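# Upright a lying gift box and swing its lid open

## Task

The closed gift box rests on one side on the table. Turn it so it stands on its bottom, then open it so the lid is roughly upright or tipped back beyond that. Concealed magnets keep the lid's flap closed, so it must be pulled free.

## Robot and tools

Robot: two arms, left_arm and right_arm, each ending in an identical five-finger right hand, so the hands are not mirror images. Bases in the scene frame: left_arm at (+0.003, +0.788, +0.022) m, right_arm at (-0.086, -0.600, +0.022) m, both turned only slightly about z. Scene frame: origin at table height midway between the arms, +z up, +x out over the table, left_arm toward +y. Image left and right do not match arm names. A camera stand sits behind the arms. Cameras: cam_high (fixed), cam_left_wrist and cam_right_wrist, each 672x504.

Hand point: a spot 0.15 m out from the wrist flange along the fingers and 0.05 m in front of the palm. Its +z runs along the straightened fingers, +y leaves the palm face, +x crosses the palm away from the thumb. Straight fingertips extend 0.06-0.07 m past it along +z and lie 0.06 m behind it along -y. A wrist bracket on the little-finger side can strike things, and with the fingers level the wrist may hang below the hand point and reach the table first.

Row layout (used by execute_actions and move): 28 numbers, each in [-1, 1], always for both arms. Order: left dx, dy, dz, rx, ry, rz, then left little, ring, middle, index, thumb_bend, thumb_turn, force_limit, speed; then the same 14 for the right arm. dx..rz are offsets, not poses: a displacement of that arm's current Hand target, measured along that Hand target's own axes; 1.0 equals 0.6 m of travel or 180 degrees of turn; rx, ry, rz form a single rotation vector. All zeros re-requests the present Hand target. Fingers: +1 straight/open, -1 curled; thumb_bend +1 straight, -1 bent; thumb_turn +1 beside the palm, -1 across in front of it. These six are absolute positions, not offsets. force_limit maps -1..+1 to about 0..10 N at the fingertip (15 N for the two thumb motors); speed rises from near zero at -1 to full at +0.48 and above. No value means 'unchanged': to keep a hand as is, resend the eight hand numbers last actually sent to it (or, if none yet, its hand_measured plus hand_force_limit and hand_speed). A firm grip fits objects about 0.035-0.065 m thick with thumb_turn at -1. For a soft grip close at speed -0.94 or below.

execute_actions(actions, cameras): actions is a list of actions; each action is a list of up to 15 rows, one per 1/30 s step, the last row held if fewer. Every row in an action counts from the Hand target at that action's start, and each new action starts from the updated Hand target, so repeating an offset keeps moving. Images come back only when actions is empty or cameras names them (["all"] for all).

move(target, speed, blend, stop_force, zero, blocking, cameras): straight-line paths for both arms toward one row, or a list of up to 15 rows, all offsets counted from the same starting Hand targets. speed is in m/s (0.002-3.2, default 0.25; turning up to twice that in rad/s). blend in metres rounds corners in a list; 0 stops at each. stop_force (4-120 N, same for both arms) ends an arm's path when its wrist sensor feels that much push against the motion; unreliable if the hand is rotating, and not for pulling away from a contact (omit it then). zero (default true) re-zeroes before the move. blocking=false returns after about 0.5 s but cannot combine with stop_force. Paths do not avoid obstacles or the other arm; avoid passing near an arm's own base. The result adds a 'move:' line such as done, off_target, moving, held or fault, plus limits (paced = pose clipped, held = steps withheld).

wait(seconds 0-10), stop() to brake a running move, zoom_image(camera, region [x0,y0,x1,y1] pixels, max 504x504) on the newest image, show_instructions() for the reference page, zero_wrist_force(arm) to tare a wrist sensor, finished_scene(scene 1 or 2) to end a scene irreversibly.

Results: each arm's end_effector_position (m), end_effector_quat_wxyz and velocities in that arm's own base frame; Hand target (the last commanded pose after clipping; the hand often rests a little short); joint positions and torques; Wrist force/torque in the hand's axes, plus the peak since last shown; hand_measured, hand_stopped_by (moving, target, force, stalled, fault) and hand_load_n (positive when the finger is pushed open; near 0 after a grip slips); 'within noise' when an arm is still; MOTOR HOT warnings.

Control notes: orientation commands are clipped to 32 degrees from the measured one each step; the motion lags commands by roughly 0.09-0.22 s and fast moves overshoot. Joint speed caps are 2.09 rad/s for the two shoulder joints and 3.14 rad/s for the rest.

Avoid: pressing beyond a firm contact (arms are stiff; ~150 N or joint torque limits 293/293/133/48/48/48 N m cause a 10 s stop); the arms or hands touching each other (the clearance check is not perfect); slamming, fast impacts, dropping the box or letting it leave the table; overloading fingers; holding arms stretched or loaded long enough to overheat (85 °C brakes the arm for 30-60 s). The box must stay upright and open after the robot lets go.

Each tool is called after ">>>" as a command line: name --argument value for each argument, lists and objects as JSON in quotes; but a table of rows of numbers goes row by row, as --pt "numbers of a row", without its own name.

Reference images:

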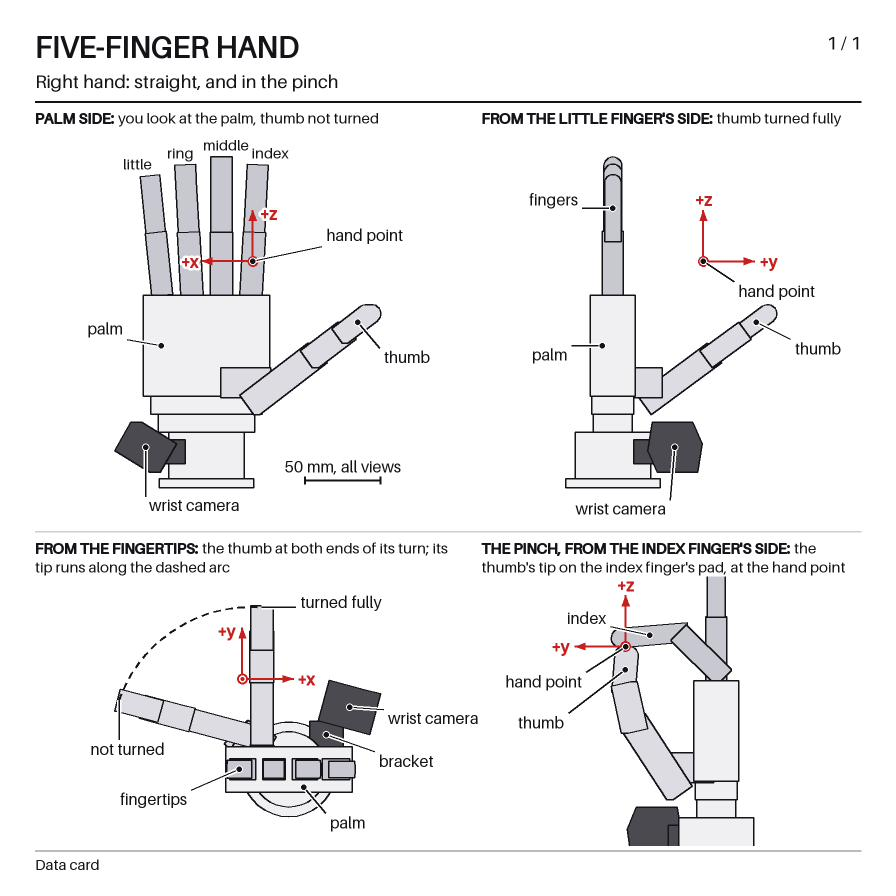

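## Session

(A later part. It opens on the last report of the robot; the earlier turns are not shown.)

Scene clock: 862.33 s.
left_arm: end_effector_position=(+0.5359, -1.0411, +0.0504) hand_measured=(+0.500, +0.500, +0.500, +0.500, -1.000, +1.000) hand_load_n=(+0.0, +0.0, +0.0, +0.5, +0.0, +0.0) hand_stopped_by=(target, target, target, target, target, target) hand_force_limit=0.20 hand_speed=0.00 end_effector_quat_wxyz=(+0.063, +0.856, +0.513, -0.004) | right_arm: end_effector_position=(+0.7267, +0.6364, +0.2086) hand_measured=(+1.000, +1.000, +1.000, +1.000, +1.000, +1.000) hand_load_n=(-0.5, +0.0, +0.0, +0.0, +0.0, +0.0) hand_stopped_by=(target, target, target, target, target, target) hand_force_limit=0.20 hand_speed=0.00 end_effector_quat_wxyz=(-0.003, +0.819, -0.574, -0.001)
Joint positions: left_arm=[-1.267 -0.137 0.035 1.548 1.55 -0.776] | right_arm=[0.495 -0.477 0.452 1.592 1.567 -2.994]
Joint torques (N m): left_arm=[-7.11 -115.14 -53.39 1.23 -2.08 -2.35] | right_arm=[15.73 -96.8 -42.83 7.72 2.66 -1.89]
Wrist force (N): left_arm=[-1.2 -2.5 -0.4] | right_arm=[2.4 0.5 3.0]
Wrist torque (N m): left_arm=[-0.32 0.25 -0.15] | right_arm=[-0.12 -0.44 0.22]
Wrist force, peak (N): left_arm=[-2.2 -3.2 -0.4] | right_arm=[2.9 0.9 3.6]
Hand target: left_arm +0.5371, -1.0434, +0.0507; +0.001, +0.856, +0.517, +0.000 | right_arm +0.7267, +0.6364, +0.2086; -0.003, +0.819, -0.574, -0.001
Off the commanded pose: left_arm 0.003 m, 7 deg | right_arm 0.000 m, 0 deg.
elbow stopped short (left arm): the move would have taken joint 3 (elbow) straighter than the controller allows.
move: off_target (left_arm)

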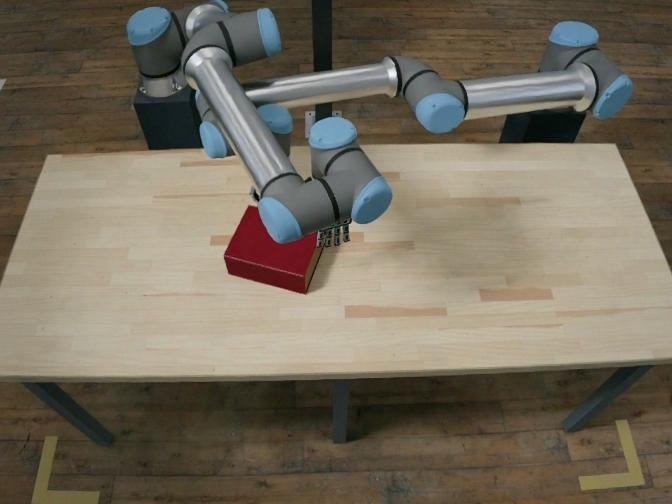

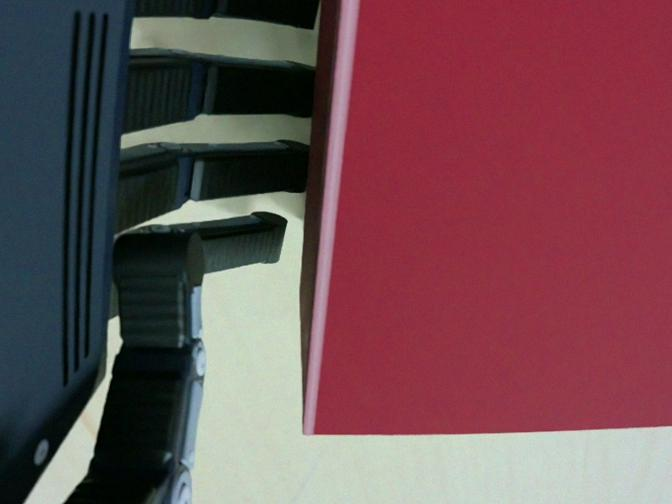

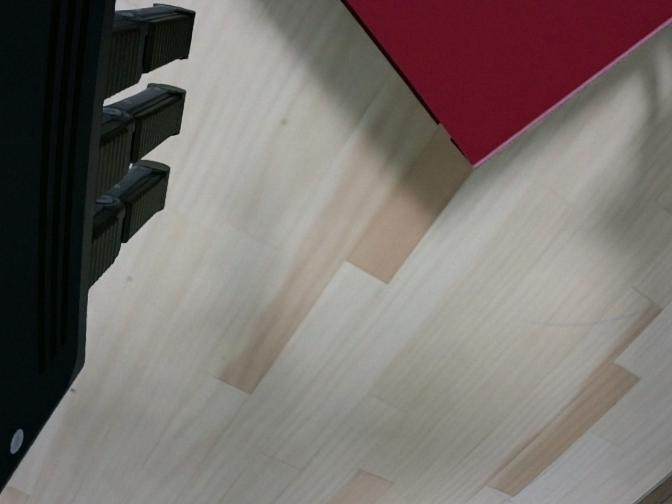

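>>> move --pt "0 -0.25 0 0 0 0 0.5 0.5 0.5 0.5 -1 1 0.2 0 0 0 0 0 0 0 1 1 1 1 1 1 0.2 0" --speed 0.25

>>> move --pt "0 0 0 0 0 0 0.5 0.5 0.5 0.5 -1 1 0.2 0 0.493 0.243 0 0 0 0.678 1 1 1 1 1 1 0.2 0" --pt "0 0 0 0 0 0 0.5 0.5 0.5 0.5 -1 1 0.2 0 0.493 0.243 0.16 0 0 0.678 1 1 1 1 1 1 0.2 0" --speed 0.35 --cameras '["all"]'

Scene clock: 871.93 s.
left_arm: end_effector_position=(+0.4633, -1.0090, +0.0539) hand_measured=(+0.500, +0.500, +0.500, +0.500, -1.000, +1.000) hand_load_n=(+0.0, +0.0, +0.0, -0.5, +0.0, +0.0) hand_stopped_by=(target, target, target, target, target, target) hand_force_limit=0.20 hand_speed=0.00 end_effector_quat_wxyz=(-0.019, +0.856, +0.517, +0.002) | right_arm: end_effector_position=(+0.7267, +0.6364, +0.2086) hand_measured=(+1.000, +1.000, +1.000, +1.000, +1.000, +1.000) hand_load_n=(+0.0, +0.0, +0.0, -0.5, +0.0, +0.0) hand_stopped_by=(target, target, target, target, target, target) hand_force_limit=0.20 hand_speed=0.00 end_effector_quat_wxyz=(-0.003, +0.819, -0.574, -0.001)
Joint positions: left_arm=[-1.318 -0.279 0.333 1.556 1.577 -0.834] | right_arm=[0.495 -0.477 0.452 1.592 1.567 -2.994]
Joint torques (N m): left_arm=[14.07 -111.36 -52.93 6.44 -2.61 1.97] | right_arm=[15.72 -96.91 -43.31 7.52 2.55 -1.74]
Wrist force (N): left_arm=[-0.9 -2.3 0.1] | right_arm=[2.7 0.7 2.5]
Wrist torque (N m): left_arm=[-0.37 0.17 -0.49] | right_arm=[-0.07 -0.46 0.24]
Wrist force, peak (N): left_arm=[-1.4 -32.8 -37.6] | right_arm=[2.6 0.4 3.3]
Hand target: left_arm +0.4634, -1.0090, +0.0540; -0.019, +0.856, +0.517, +0.002 (not the last commanded pose) | right_arm +0.7267, +0.6364, +0.2086; -0.003, +0.819, -0.574, -0.001
Off the commanded pose: left_arm 0.069 m, 2 deg | right_arm 0.000 m, 0 deg.
led back after a hold (left arm): the arm was led back toward your command in small steps, so it may still be short of it.
move: held (left_arm; a check stopped the path); limits=held
pose unreachable (left arm): on one or more control steps of this call, first in action 0 (counted from 0), this arm could not follow its commanded pose, so it was not sent that pose on those steps. It may still have moved: this result reports where it is.
cause: moving toward the commanded pose would bring a part of the arm too close to another arm (a part of this arm just beyond joint 3 (elbow) and a part of the right arm just beyond its joint 2 (shoulder lift), where that arm would come to rest).

Scene clock: 875.37 s.
left_arm: end_effector_position=(+0.4634, -1.0090, +0.0540) hand_measured=(+0.500, +0.500, +0.500, +0.500, -1.000, +1.000) hand_load_n=(+0.0, +0.0, +0.0, +0.0, +0.0, +0.0) hand_stopped_by=(target, target, target, target, target, target) hand_force_limit=0.20 hand_speed=0.00 end_effector_quat_wxyz=(-0.019, +0.856, +0.517, +0.002) | right_arm: end_effector_position=(+0.6971, +0.3694, +0.2071) hand_measured=(+1.000, +1.000, +1.000, +1.000, +1.000, +1.000) hand_load_n=(+0.0, +0.0, +0.0, +0.0, +0.0, +0.0) hand_stopped_by=(target, target, target, target, target, target) hand_force_limit=0.20 hand_speed=0.00 end_effector_quat_wxyz=(+0.000, -0.096, +0.995, +0.003)
Joint positions: left_arm=[-1.318 -0.279 0.333 1.556 1.577 -0.834] | right_arm=[0.183 -1.023 1.437 1.157 1.565 -1.579]
Joint torques (N m): left_arm=[13.7 -111.96 -53.54 6.61 -1.23 1.78] | right_arm=[17.02 -63.06 -38.56 7.56 2.13 -2.06]
Wrist force (N): left_arm=[-0.5 -2.5 0.0] | right_arm=[2.8 0.9 2.5]
Wrist torque (N m): left_arm=[-0.38 0.11 -0.46] | right_arm=[-0.04 -0.48 0.23]
Wrist force, peak (N): left_arm=[-0.9 -2.7 0.1] | right_arm=[5.2 -2.6 1.7]
Hand target: left_arm +0.4634, -1.0090, +0.0540; -0.019, +0.856, +0.517, +0.002 | right_arm +0.6971, +0.3695, +0.2071; +0.000, -0.096, +0.995, +0.003 (not the last commanded pose)
Off the commanded pose: left_arm 0.000 m, 0 deg | right_arm 0.114 m, 23 deg.
move: held (right_arm; a check stopped the path); path passed 0 of 2 targets; limits=held
pose unreachable (right arm): on one or more control steps of this call, first in action 0 (counted from 0), this arm could not follow its commanded pose, so it was not sent that pose on those steps. It may still have moved: this result reports where it is.
cause: moving toward the commanded pose would bring a part of the arm too close to another arm (a part of this arm just beyond joint 6 (wrist 3) and a part of the left arm just beyond its joint 4 (wrist 1), at the place that arm is still heading or pushing toward).

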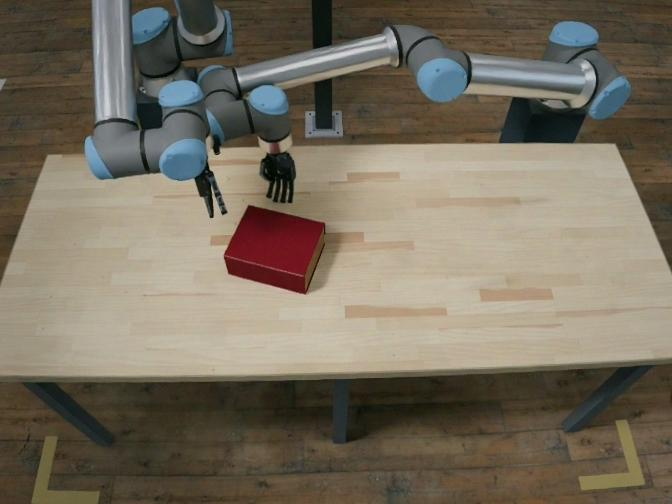

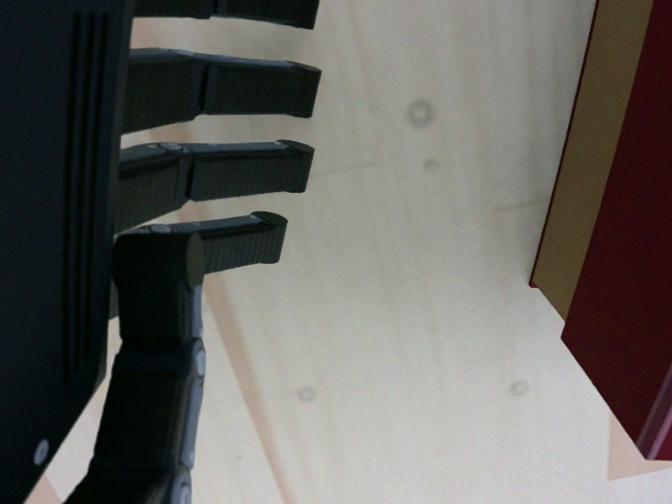

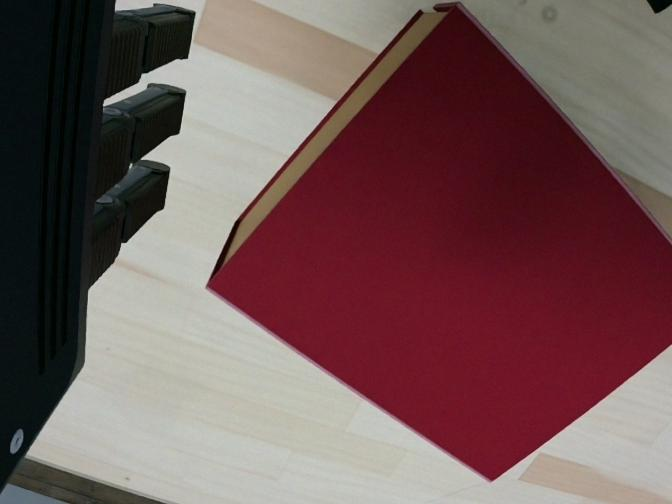

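>>> move --pt "0.35 -0.1 -0.2 0 0 0 0.5 0.5 0.5 0.5 -1 1 0.2 0 0 0 0 0 0 0 1 1 1 1 1 1 0.2 0" --speed 0.3 --cameras '["all"]'

Scene clock: 880.13 s.
left_arm: end_effector_position=(+0.4636, -1.0084, +0.0544) hand_measured=(+0.500, +0.500, +0.500, +0.500, -1.000, +1.000) hand_load_n=(+0.0, +0.0, +0.0, +0.0, +0.0, +0.0) hand_stopped_by=(target, target, target, target, target, target) hand_force_limit=0.20 hand_speed=0.00 end_effector_quat_wxyz=(-0.019, +0.856, +0.517, +0.002) | right_arm: end_effector_position=(+0.6971, +0.3695, +0.2071) hand_measured=(+1.000, +1.000, +1.000, +1.000, +1.000, +1.000) hand_load_n=(+0.0, +0.0, +0.0, +0.0, +0.0, +0.0) hand_stopped_by=(target, target, target, target, target, target) hand_force_limit=0.20 hand_speed=0.00 end_effector_quat_wxyz=(+0.000, -0.096, +0.995, +0.003)
Joint positions: left_arm=[-1.318 -0.282 0.338 1.554 1.577 -0.833] | right_arm=[0.183 -1.023 1.437 1.157 1.565 -1.579]
Joint torques (N m): left_arm=[-9.04 -114.91 -54.18 6.55 -0.24 -2.06] | right_arm=[16.58 -64.23 -39.91 7.66 2.27 -1.57]
Wrist force (N): left_arm=[-0.6 -2.6 -0.2] | right_arm=[2.6 0.9 2.4]
Wrist torque (N m): left_arm=[-0.39 0.13 -0.33] | right_arm=[-0.04 -0.44 0.21]
Wrist force, peak (N): left_arm=[-1.1 -2.7 3.7] | right_arm=[3.4 0.8 2.7]
Hand target: left_arm +0.4636, -1.0085, +0.0544; -0.019, +0.856, +0.517, +0.002 (not the last commanded pose) | right_arm +0.6971, +0.3695, +0.2071; +0.000, -0.096, +0.995, +0.003
Off the commanded pose: left_arm 0.248 m, 0 deg | right_arm 0.000 m, 0 deg.
move: held (left_arm; a check stopped the path); limits=held
pose unreachable (left arm): on one or more control steps of this call, first in action 0 (counted from 0), this arm could not follow its commanded pose, so it was not sent that pose on those steps. It may still have moved: this result reports where it is.
cause: moving toward the commanded pose would bring a part of the arm too close to another arm (a part of this arm just beyond joint 4 (wrist 1) and a part of the right arm just beyond its joint 6 (wrist 3), 10 mm apart when this arm was first held).

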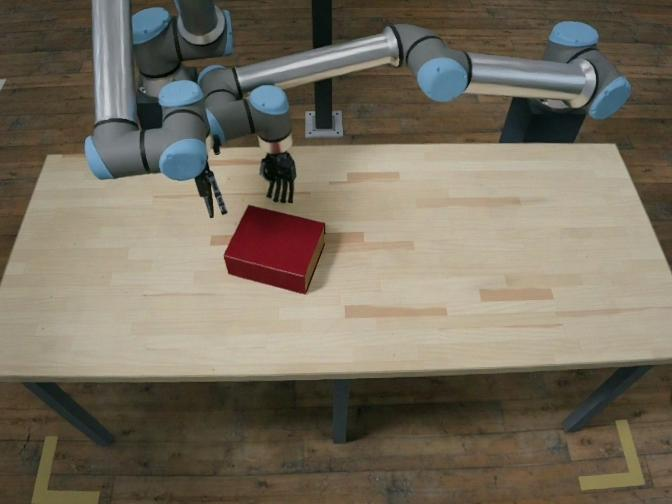

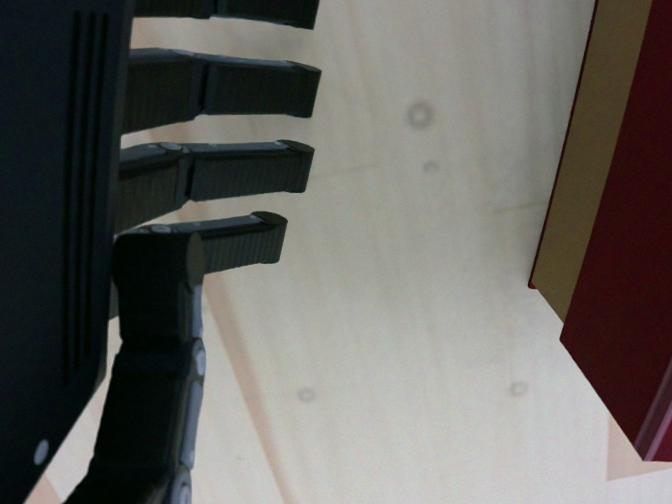

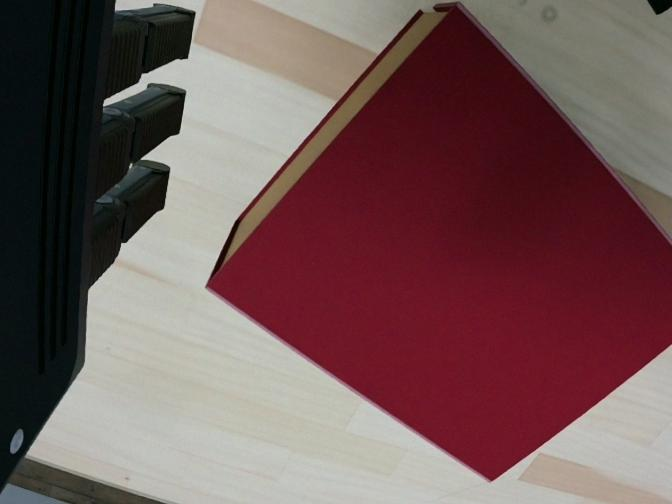

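>>> move --pt "0 0 0 0 0 0 0.5 0.5 0.5 0.5 -1 1 0.2 0 -0.12 -0.08 0 0 0 0 1 1 1 1 1 1 0.2 0" --speed 0.25

>>> move --pt "0.4 -0.1 -0.2 0 0 0 0.5 0.5 0.5 0.5 -1 1 0.2 0 0 0 0 0 0 0 1 1 1 1 1 1 0.2 0" --speed 0.3 --cameras '["cam_high","cam_right_wrist"]'

Scene clock: 884.67 s.
left_arm: end_effector_position=(+0.4636, -1.0085, +0.0544) hand_measured=(+0.500, +0.500, +0.500, +0.500, -1.000, +1.000) hand_load_n=(+0.0, +0.0, +0.0, +0.0, +0.0, +0.0) hand_stopped_by=(target, target, target, target, target, target) hand_force_limit=0.20 hand_speed=0.00 end_effector_quat_wxyz=(-0.019, +0.856, +0.517, +0.002) | right_arm: end_effector_position=(+0.7768, +0.3361, +0.2068) hand_measured=(+1.000, +1.000, +1.000, +1.000, +1.000, +1.000) hand_load_n=(+0.0, +0.0, +0.0, +0.0, +0.0, +0.0) hand_stopped_by=(target, target, target, target, target, target) hand_force_limit=0.20 hand_speed=0.00 end_effector_quat_wxyz=(+0.000, -0.096, +0.995, +0.003)
Joint positions: left_arm=[-1.318 -0.282 0.337 1.554 1.577 -0.833] | right_arm=[0.124 -0.925 1.275 1.221 1.565 -1.639]
Joint torques (N m): left_arm=[-7.28 -114 -53.62 6.64 -2.1 -2.07] | right_arm=[-11.25 -72.54 -41.16 7.22 -0.85 -1.87]
Wrist force (N): left_arm=[-0.9 -2.5 0.2] | right_arm=[3.1 0.9 2.0]
Wrist torque (N m): left_arm=[-0.40 0.16 -0.34] | right_arm=[0.00 -0.50 0.26]
Wrist force, peak (N): left_arm=[-1.1 -2.6 0.0] | right_arm=[4.0 1.7 2.5]
Hand target: left_arm +0.4636, -1.0085, +0.0544; -0.019, +0.856, +0.517, +0.002 | right_arm +0.7770, +0.3361, +0.2068; +0.000, -0.096, +0.995, +0.003
Off the commanded pose: left_arm 0.000 m, 0 deg | right_arm 0.000 m, 0 deg.
move: done

Scene clock: 886.43 s.
left_arm: end_effector_position=(+0.5241, -0.7727, +0.1819) hand_measured=(+0.500, +0.500, +0.500, +0.500, -1.000, +1.000) hand_load_n=(+0.0, +0.0, -0.5, +0.0, +0.0, +0.0) hand_stopped_by=(target, target, target, target, target, target) hand_force_limit=0.20 hand_speed=0.00 end_effector_quat_wxyz=(-0.019, +0.856, +0.517, +0.002) | right_arm: end_effector_position=(+0.7770, +0.3361, +0.2068) hand_measured=(+1.000, +1.000, +1.000, +1.000, +1.000, +1.000) hand_load_n=(+0.0, +0.0, +0.0, +0.0, +0.0, +0.0) hand_stopped_by=(target, target, target, target, target, target) hand_force_limit=0.20 hand_speed=0.00 end_effector_quat_wxyz=(+0.000, -0.096, +0.995, +0.003)
Joint positions: left_arm=[-1.178 -0.787 1.086 1.312 1.572 -0.694] | right_arm=[0.124 -0.925 1.275 1.221 1.565 -1.639]
Joint torques (N m): left_arm=[12.73 -122.58 -23.58 2.04 -2.93 1.75] | right_arm=[-11.03 -71.46 -39.89 7.66 2.29 -1.72]
Wrist force (N): left_arm=[-1.2 -2.3 -0.2] | right_arm=[3.1 0.7 2.0]
Wrist torque (N m): left_arm=[-0.31 0.25 -0.48] | right_arm=[-0.05 -0.49 0.24]
Wrist force, peak (N): left_arm=[-2.1 -2.5 0.9] | right_arm=[3.0 1.4 2.7]
Hand target: left_arm +0.5241, -0.7725, +0.1820; -0.019, +0.856, +0.517, +0.002 | right_arm +0.7770, +0.3361, +0.2068; +0.000, -0.096, +0.995, +0.003
Off the commanded pose: left_arm 0.000 m, 0 deg | right_arm 0.000 m, 0 deg.
move: done
Images, in order (width x height): cam_high 672x504, cam_right_wrist 672x504.

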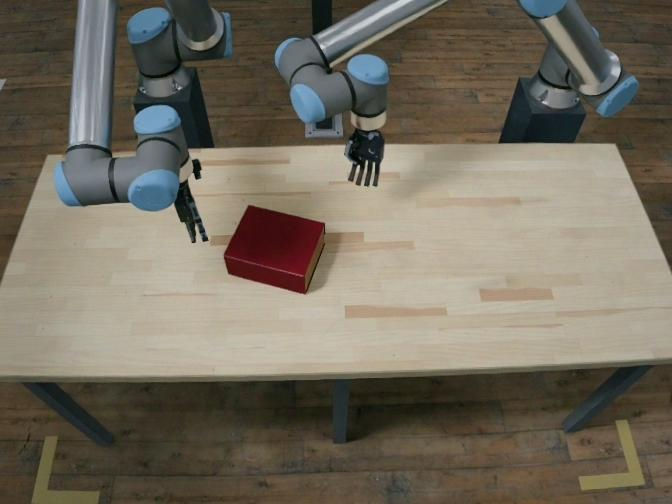

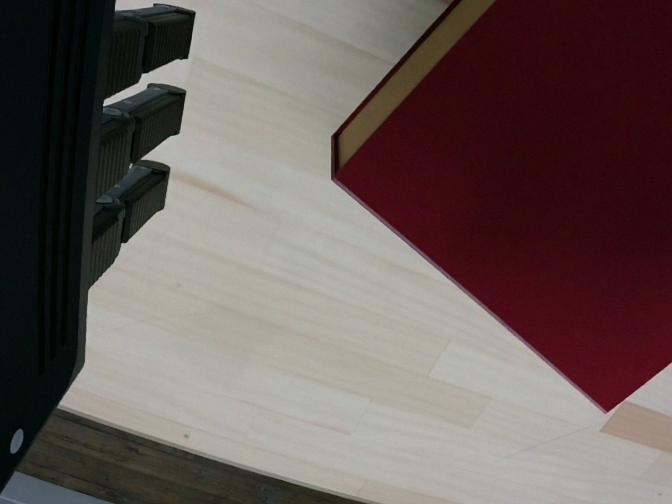

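>>> move --pt "0 0 0 0 0 0 0.5 0.5 0.5 0.5 -1 1 0.2 0 0.15 -0.085 0.1 0 0 0.128 1 1 1 1 1 1 0.2 0" --speed 0.25 --cameras '["cam_high","cam_right_wrist"]'

>>> zoom_image --camera "cam_high" --region '[170, 170, 350, 310]'

Scene clock: 891.60 s.
left_arm: end_effector_position=(+0.5241, -0.7725, +0.1820) hand_measured=(+0.500, +0.500, +0.500, +0.500, -1.000, +1.000) hand_load_n=(+0.0, +0.0, +0.0, +0.0, +0.0, +0.0) hand_stopped_by=(target, target, target, target, target, target) hand_force_limit=0.20 hand_speed=0.00 end_effector_quat_wxyz=(-0.019, +0.856, +0.517, +0.002) | right_arm: end_effector_position=(+0.6984, +0.2693, +0.1467) hand_measured=(+1.000, +1.000, +1.000, +1.000, +1.000, +1.000) hand_load_n=(+0.0, +0.0, +0.0, +0.0, +0.0, +0.0) hand_stopped_by=(target, target, target, target, target, target) hand_force_limit=0.20 hand_speed=0.00 end_effector_quat_wxyz=(-0.001, +0.105, +0.995, +0.003) end_effector_velocity=(-0.001, -0.001, -0.001) end_effector_angular_velocity=(+0.000, -0.001, -0.005)
Joint positions: left_arm=[-1.178 -0.788 1.086 1.311 1.572 -0.694] | right_arm=[0.062 -1.056 1.609 1.018 1.565 -1.299]
Joint velocities: left_arm=[within noise] | right_arm=[-0.001 -0.001 0.003 -0.003 0.001 0.005]
Joint torques (N m): left_arm=[13.34 -124.36 -24.47 2.04 -2.81 1.99] | right_arm=[-10.43 -79.26 -24.05 0.89 0.53 1.83]
Wrist force (N): left_arm=[-1.1 -2.2 -0.6] | right_arm=[2.5 0.7 2.3]
Wrist torque (N m): left_arm=[-0.28 0.25 -0.47] | right_arm=[0.00 -0.42 -0.10]
Wrist force, peak (N): left_arm=[-1.4 -2.5 0.0] | right_arm=[3.8 0.6 2.7]
Hand target: left_arm +0.5241, -0.7725, +0.1820; -0.019, +0.856, +0.517, +0.002 | right_arm +0.6983, +0.2692, +0.1466; -0.001, +0.105, +0.994, +0.003
Off the commanded pose: left_arm 0.000 m, 0 deg | right_arm 0.000 m, 0 deg.
move: done
Images, in order (width x height): cam_high 672x504, cam_right_wrist 672x504.

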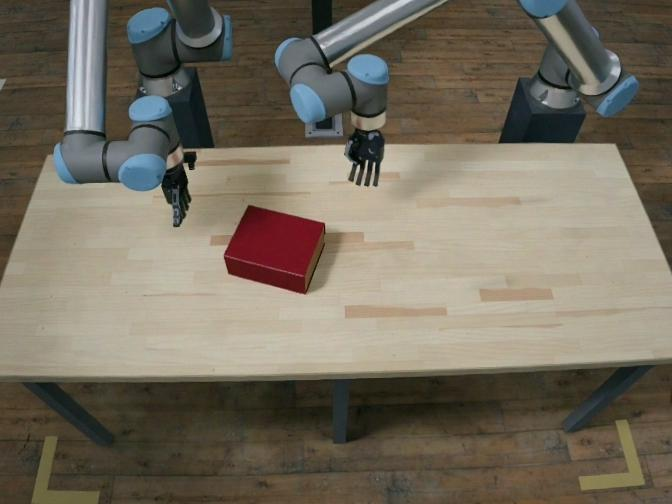

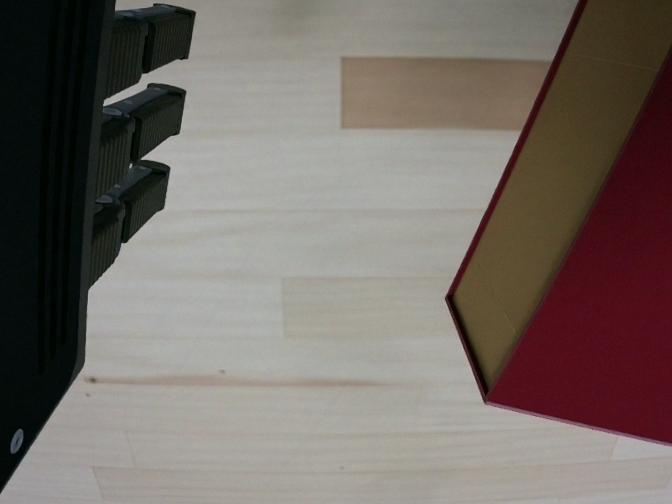

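Scaled by 2.800.

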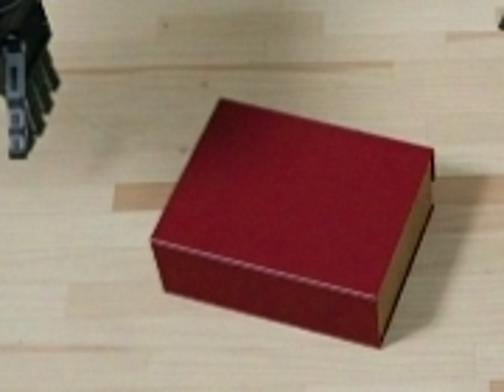

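>>> move --pt "0 0 0 0 0 0 0.5 0.5 0.5 0.5 -1 1 0.2 0 0.01 0.05 0.105 0 0 0.065 1 1 1 1 1 1 0.2 0" --speed 0.2

>>> move --pt "0 0 0 0 0 0 0.5 0.5 0.5 0.5 -1 1 0.2 0 0 0.37 0 0 0 0 1 1 1 1 1 1 0.2 0" --speed 0.1 --cameras '["cam_high","cam_right_wrist"]'

>>> zoom_image --camera "cam_high" --region '[200, 170, 380, 310]'

Scene clock: 906.40 s.
left_arm: end_effector_position=(+0.5241, -0.7725, +0.1820) hand_measured=(+0.500, +0.500, +0.500, +0.500, -1.000, +1.000) hand_load_n=(+0.0, +0.0, +0.0, +0.0, +0.0, +0.5) hand_stopped_by=(target, target, target, target, target, target) hand_force_limit=0.20 hand_speed=0.00 end_effector_quat_wxyz=(-0.019, +0.856, +0.517, +0.002) | right_arm: end_effector_position=(+0.6986, +0.3001, +0.0838) hand_measured=(+1.000, +1.000, +1.000, +1.000, +1.000, +1.000) hand_load_n=(+0.0, +0.0, +0.0, +0.0, +0.0, +0.0) hand_stopped_by=(target, target, target, target, target, target) hand_force_limit=0.20 hand_speed=0.00 end_effector_quat_wxyz=(-0.001, +0.206, +0.979, +0.003)
Joint positions: left_arm=[-1.178 -0.788 1.086 1.311 1.572 -0.694] | right_arm=[0.124 -0.991 1.634 0.928 1.565 -1.033]
Joint torques (N m): left_arm=[13.85 -124.46 -25.14 2.13 -2.59 1.86] | right_arm=[15.9 -61.19 -22.58 0.93 2.56 1.98]
Wrist force (N): left_arm=[-0.9 -2.3 -0.4] | right_arm=[2.7 0.8 2.3]
Wrist torque (N m): left_arm=[-0.31 0.22 -0.47] | right_arm=[-0.02 -0.47 -0.05]
Wrist force, peak (N): left_arm=[-1.2 -2.5 0.1] | right_arm=[3.4 1.3 3.3]
Hand target: left_arm +0.5241, -0.7725, +0.1820; -0.019, +0.856, +0.517, +0.002 | right_arm +0.6986, +0.3001, +0.0837; -0.001, +0.206, +0.979, +0.003
Off the commanded pose: left_arm 0.000 m, 0 deg | right_arm 0.000 m, 0 deg.
move: done

Scene clock: 909.30 s.
left_arm: end_effector_position=(+0.5241, -0.7725, +0.1820) hand_measured=(+0.500, +0.500, +0.500, +0.500, -1.000, +1.000) hand_load_n=(+0.0, +0.5, +0.0, +0.0, +0.0, +0.0) hand_stopped_by=(target, target, target, target, target, target) hand_force_limit=0.20 hand_speed=0.00 end_effector_quat_wxyz=(-0.019, +0.856, +0.517, +0.002) | right_arm: end_effector_position=(+0.7879, +0.5032, +0.0848) hand_measured=(+1.000, +1.000, +1.000, +1.000, +1.000, +1.000) hand_load_n=(+0.0, +0.0, +0.0, +0.0, +0.0, +0.0) hand_stopped_by=(target, target, target, target, target, target) hand_force_limit=0.20 hand_speed=0.00 end_effector_quat_wxyz=(-0.001, +0.206, +0.979, +0.003)
Joint positions: left_arm=[-1.178 -0.788 1.086 1.311 1.572 -0.694] | right_arm=[0.356 -0.741 1.18 1.132 1.565 -0.801]
Joint torques (N m): left_arm=[14.12 -124.34 -24.4 2.12 -2.53 1.74] | right_arm=[17.67 -81.23 -40.09 7.39 2.33 1.81]
Wrist force (N): left_arm=[-1.0 -2.2 -0.4] | right_arm=[2.9 0.3 2.8]
Wrist torque (N m): left_arm=[-0.29 0.23 -0.47] | right_arm=[0.00 -0.49 -0.08]
Wrist force, peak (N): left_arm=[-1.4 -2.6 -0.2] | right_arm=[3.1 0.5 3.4]
Hand target: left_arm +0.5241, -0.7725, +0.1820; -0.019, +0.856, +0.517, +0.002 | right_arm +0.7880, +0.5033, +0.0848; -0.001, +0.206, +0.979, +0.003
Off the commanded pose: left_arm 0.000 m, 0 deg | right_arm 0.000 m, 0 deg.
move: done
Images, in order (width x height): cam_high 672x504, cam_right_wrist 672x504.

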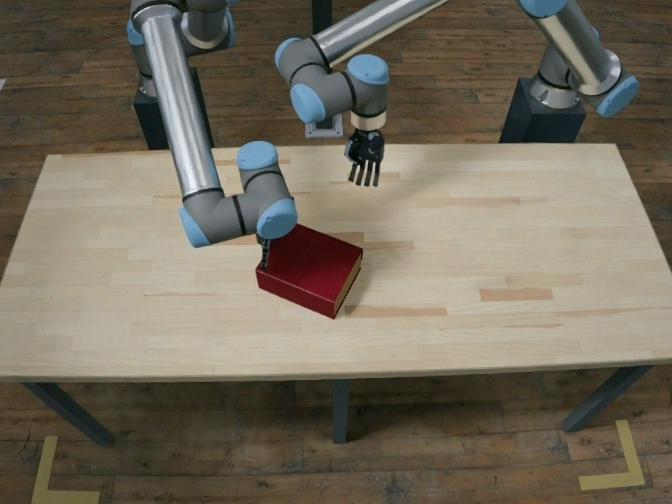

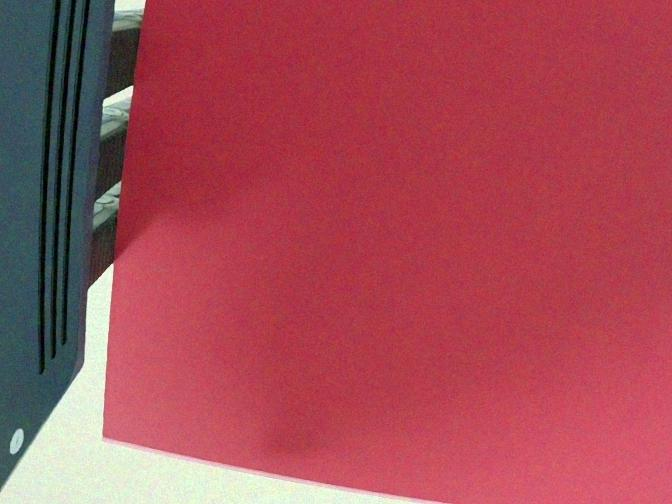

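Scaled by 2.800.

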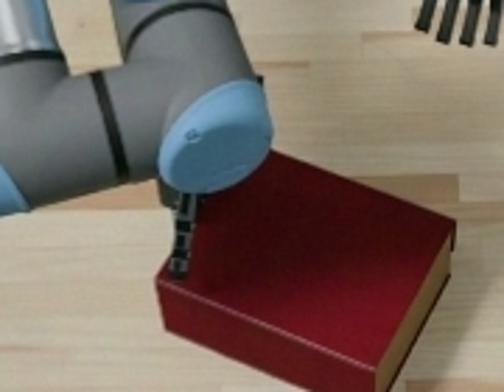

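>>> move --pt "0 0 0 0 0 0 0.5 0.5 0.5 0.5 -1 1 0.2 0 0 -0.02 0 0 0 0 1 1 1 1 1 1 0.2 0" --pt "0 0 0 0 0 0 0.5 0.5 0.5 0.5 -1 1 0.2 0 0.085 -0.02 0 0 0 0 1 1 1 1 1 1 0.2 0" --pt "0 0 0 0 0 0 0.5 0.5 0.5 0.5 -1 1 0.2 0 0.085 -0.003 0 0 0 0 1 1 1 1 1 1 0.2 0" --speed 0.1

>>> move --pt "0 0 0 0 0 0 0.5 0.5 0.5 0.5 -1 1 0.2 0 0 0 0.1 0 0 0 1 1 1 1 1 1 0.2 0" --speed 0.02 --stop_force 25 --cameras '["cam_high","cam_right_wrist"]'

>>> zoom_image --camera "cam_high" --region '[200, 170, 380, 320]'

Scene clock: 919.73 s.
left_arm: end_effector_position=(+0.5241, -0.7725, +0.1820) hand_measured=(+0.500, +0.500, +0.500, +0.500, -1.000, +1.000) hand_load_n=(+0.0, +0.0, +0.0, +0.0, +0.0, +0.0) hand_stopped_by=(target, target, target, target, target, target) hand_force_limit=0.20 hand_speed=0.00 end_effector_quat_wxyz=(-0.019, +0.856, +0.517, +0.002) | right_arm: end_effector_position=(+0.7405, +0.5221, +0.0849) hand_measured=(+1.000, +1.000, +1.000, +1.000, +1.000, +1.000) hand_load_n=(+0.0, +0.0, +0.0, +0.0, +0.0, +0.0) hand_stopped_by=(target, target, target, target, target, target) hand_force_limit=0.20 hand_speed=0.00 end_effector_quat_wxyz=(-0.001, +0.206, +0.979, +0.003)
Joint positions: left_arm=[-1.178 -0.788 1.086 1.311 1.572 -0.694] | right_arm=[0.398 -0.788 1.266 1.091 1.565 -0.759]
Joint torques (N m): left_arm=[12 -123.71 -25.21 2.24 -2.6 1.87] | right_arm=[17.07 -77.77 -38.36 7.73 -1.23 1.98]
Wrist force (N): left_arm=[-0.9 -2.1 -0.3] | right_arm=[2.6 0.8 2.2]
Wrist torque (N m): left_arm=[-0.29 0.20 -0.45] | right_arm=[-0.05 -0.44 -0.08]
Wrist force, peak (N): left_arm=[-1.2 -2.5 -0.5] | right_arm=[3.4 0.6 3.3]
Hand target: left_arm +0.5241, -0.7725, +0.1820; -0.019, +0.856, +0.517, +0.002 | right_arm +0.7406, +0.5222, +0.0849; -0.001, +0.206, +0.979, +0.003
Off the commanded pose: left_arm 0.000 m, 0 deg | right_arm 0.000 m, 0 deg.
move: done

Scene clock: 922.90 s.
left_arm: end_effector_position=(+0.5241, -0.7725, +0.1820) hand_measured=(+0.500, +0.500, +0.500, +0.500, -1.000, +1.000) hand_load_n=(+0.5, +0.0, +0.0, +0.0, -0.5, +0.0) hand_stopped_by=(target, target, target, target, target, target) hand_force_limit=0.20 hand_speed=0.00 end_effector_quat_wxyz=(-0.019, +0.856, +0.517, +0.002) | right_arm: end_effector_position=(+0.7405, +0.5224, +0.0493) hand_measured=(+1.000, +1.000, +1.000, +1.000, +1.000, +1.000) hand_load_n=(+0.0, +0.0, +0.0, +0.0, +0.0, +0.0) hand_stopped_by=(target, target, target, target, target, target) hand_force_limit=0.20 hand_speed=0.00 end_effector_quat_wxyz=(-0.001, +0.206, +0.979, +0.003)
Joint positions: left_arm=[-1.178 -0.788 1.086 1.311 1.572 -0.694] | right_arm=[0.398 -0.758 1.282 1.046 1.565 -0.758]
Joint torques (N m): left_arm=[12.45 -125.59 -24.27 2.2 -2.61 1.75] | right_arm=[10.38 -78.62 -30.03 4.13 1.26 0.92]
Wrist force (N): left_arm=[-1.2 -2.2 -0.1] | right_arm=[4.7 -2.5 -23.4]
Wrist torque (N m): left_arm=[-0.32 0.24 -0.48] | right_arm=[1.22 -0.40 0.03]
Wrist force, peak (N): left_arm=[-1.4 -2.3 -0.3] | right_arm=[7.8 -6.0 -45.9]
Hand target: left_arm +0.5241, -0.7725, +0.1820; -0.019, +0.856, +0.517, +0.002 | right_arm +0.7405, +0.5224, +0.0493; -0.001, +0.206, +0.979, +0.003 (not the last commanded pose)
Off the commanded pose: left_arm 0.000 m, 0 deg | right_arm 0.024 m, 0 deg.
move: contact (right_arm)
Images, in order (width x height): cam_high 672x504, cam_right_wrist 672x504.

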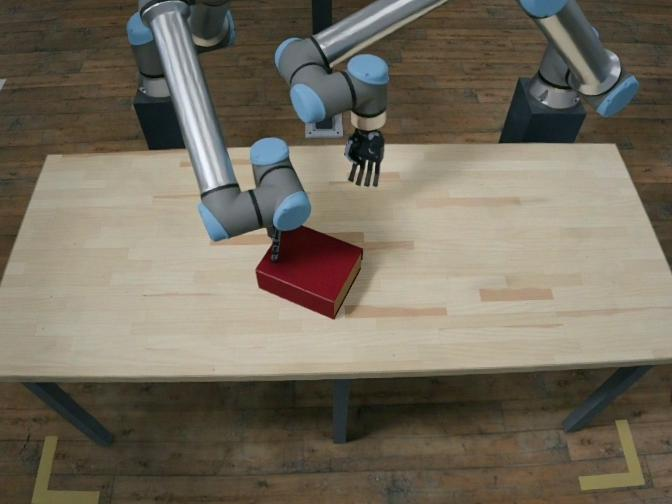

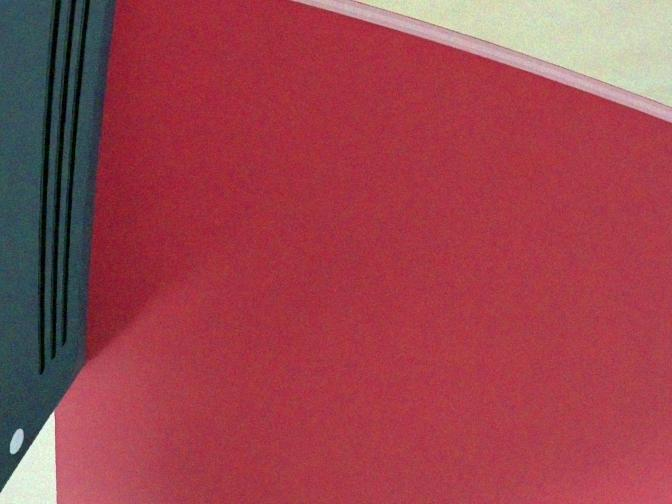

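Scaled by 2.800.

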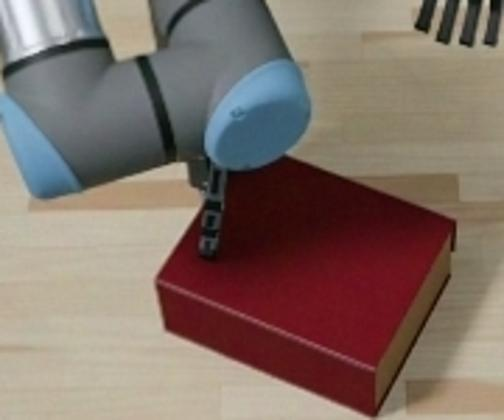

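>>> move --pt "-0.158 0.0 0.05 0 0 0 0.5 0.5 0.5 0.5 -1 1 0.2 0 0 0 0 0 0 0 1 1 1 1 1 1 0.2 0" --pt "-0.158 0.07 0.226 0 0 0 0.5 0.5 0.5 0.5 -1 1 0.2 0 0 0 0 0 0 0 1 1 1 1 1 1 0.2 0" --speed 0.2 --cameras '["cam_high","cam_left_wrist"]'

Scene clock: 932.63 s.
left_arm: end_effector_position=(+0.4896, -0.8593, +0.1183) hand_measured=(+0.500, +0.500, +0.500, +0.500, -1.000, +1.000) hand_load_n=(+0.0, +0.0, +0.0, +0.0, +0.0, +0.0) hand_stopped_by=(target, target, target, target, target, target) hand_force_limit=0.20 hand_speed=0.00 end_effector_quat_wxyz=(-0.019, +0.856, +0.517, +0.002) | right_arm: end_effector_position=(+0.7405, +0.5224, +0.0493) hand_measured=(+1.000, +1.000, +1.000, +1.000, +1.000, +1.000) hand_load_n=(+0.0, +0.0, +0.0, +0.0, +0.0, +0.0) hand_stopped_by=(target, target, target, target, target, target) hand_force_limit=0.20 hand_speed=0.00 end_effector_quat_wxyz=(-0.001, +0.206, +0.979, +0.003)
Joint positions: left_arm=[-1.249 -0.647 0.943 1.313 1.575 -0.765] | right_arm=[0.398 -0.758 1.282 1.046 1.565 -0.758]
Joint torques (N m): left_arm=[-5.4 -131.61 -23.42 6.66 1.71 -2.11] | right_arm=[-10.36 -78.14 -29.79 4 -0.44 -0.06]
Wrist force (N): left_arm=[-1.0 -2.2 0.0] | right_arm=[4.8 -2.1 -22.7]
Wrist torque (N m): left_arm=[-0.32 0.20 -0.16] | right_arm=[1.24 -0.42 0.06]
Wrist force, peak (N): left_arm=[-0.5 0.6 5.1] | right_arm=[4.8 -2.8 -24.0]
Hand target: left_arm +0.4894, -0.8593, +0.1187; -0.019, +0.856, +0.517, +0.002 (not the last commanded pose) | right_arm +0.7405, +0.5224, +0.0493; -0.001, +0.206, +0.979, +0.003
Off the commanded pose: left_arm 0.080 m, 0 deg | right_arm 0.000 m, 0 deg.
move: held (left_arm; a check stopped the path); path passed 1 of 2 targets; limits=held
pose unreachable (left arm): on one or more control steps of this call, first in action 0 (counted from 0), this arm could not follow its commanded pose, so it was not sent that pose on those steps. It may still have moved: this result reports where it is.
cause: moving toward the commanded pose would bring a part of the arm too close to another arm (a part of this arm just beyond joint 4 (wrist 1) and a part of the right arm just beyond its joint 5 (wrist 2), 19 mm apart when this arm was first held).
Images, in order (width x height): cam_high 672x504, cam_left_wrist 672x504.

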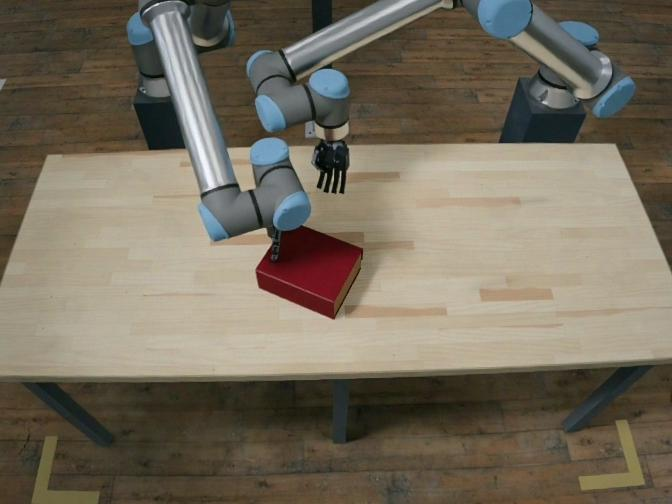

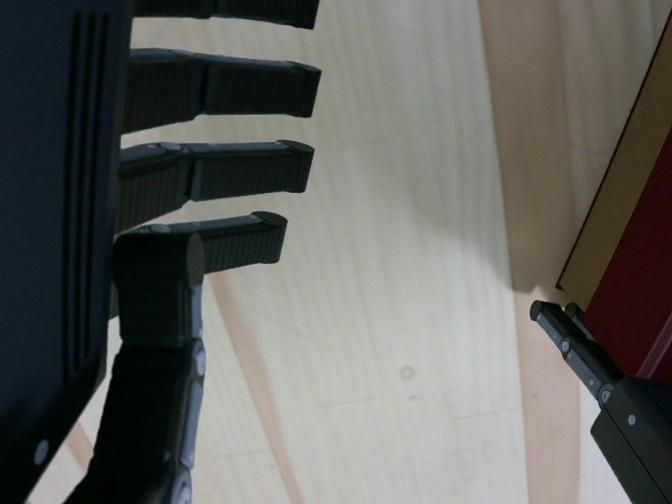

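>>> move --pt "0.1 0.0 0.0 0 0 0 0.5 0.5 0.5 0.5 -1 1 0.2 0 0 0 0 0 0 0 1 1 1 1 1 1 0.2 0" --pt "0.1 0.1 0.125 0 0 0 0.5 0.5 0.5 0.5 -1 1 0.2 0 0 0 0 0 0 0 1 1 1 1 1 1 0.2 0" --speed 0.2 --cameras '["cam_high","cam_left_wrist"]'

Scene clock: 937.83 s.
left_arm: end_effector_position=(+0.5188, -0.8070, +0.1180) hand_measured=(+0.500, +0.500, +0.500, +0.500, -1.000, +1.000) hand_load_n=(+0.0, +0.0, +0.0, +0.0, +0.0, +0.0) hand_stopped_by=(target, target, target, target, target, target) hand_force_limit=0.20 hand_speed=0.00 end_effector_quat_wxyz=(-0.019, +0.856, +0.517, +0.002) | right_arm: end_effector_position=(+0.7405, +0.5224, +0.0493) hand_measured=(+1.000, +1.000, +1.000, +1.000, +1.000, +1.000) hand_load_n=(+0.0, +0.0, +0.0, +0.0, +0.0, +0.0) hand_stopped_by=(target, target, target, target, target, target) hand_force_limit=0.20 hand_speed=0.00 end_effector_quat_wxyz=(-0.001, +0.206, +0.979, +0.003)
Joint positions: left_arm=[-1.199 -0.703 1.049 1.264 1.573 -0.714] | right_arm=[0.398 -0.758 1.282 1.046 1.565 -0.758]
Joint torques (N m): left_arm=[-9.36 -128.45 -24.92 6.78 0.9 -2.08] | right_arm=[-11.19 -79.29 -30.78 3.68 -1.83 -0.11]
Wrist force (N): left_arm=[-1.1 -2.3 0.2] | right_arm=[4.8 -2.7 -23.1]
Wrist torque (N m): left_arm=[-0.32 0.22 -0.18] | right_arm=[1.19 -0.41 0.04]
Wrist force, peak (N): left_arm=[-1.0 -2.9 -0.5] | right_arm=[5.0 -2.3 -24.0]
Hand target: left_arm +0.5186, -0.8069, +0.1183; -0.019, +0.856, +0.517, +0.002 (not the last commanded pose) | right_arm +0.7405, +0.5224, +0.0493; -0.001, +0.206, +0.979, +0.003
Off the commanded pose: left_arm 0.093 m, 0 deg | right_arm 0.000 m, 0 deg.
move: held (left_arm; a check stopped the path); path passed 1 of 2 targets; limits=held
pose unreachable (left arm): on one or more control steps of this call, first in action 0 (counted from 0), this arm could not follow its commanded pose, so it was not sent that pose on those steps. It may still have moved: this result reports where it is.
cause: moving toward the commanded pose would bring a part of the arm too close to another arm (a part of this arm just beyond joint 4 (wrist 1) and a part of the right arm just beyond its joint 5 (wrist 2), 16 mm apart when this arm was first held).
Images, in order (width x height): cam_high 672x504, cam_left_wrist 672x504.

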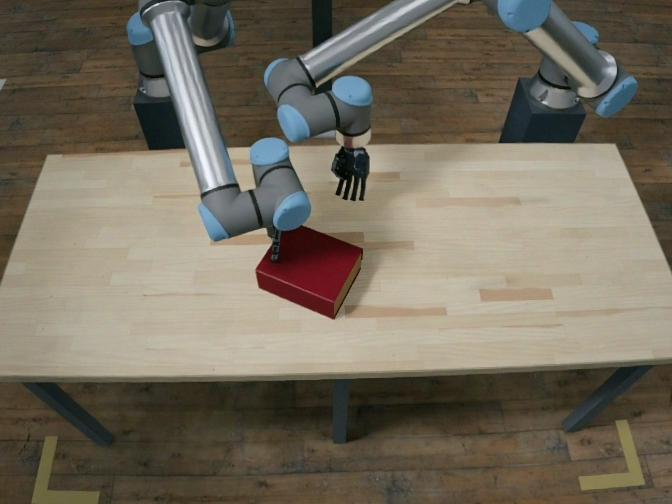

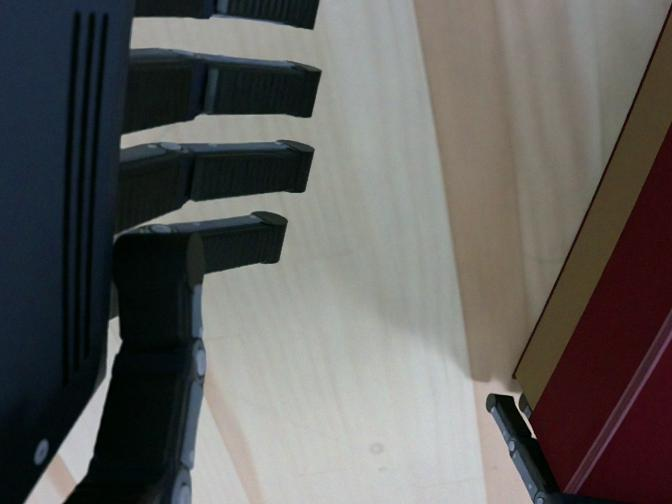

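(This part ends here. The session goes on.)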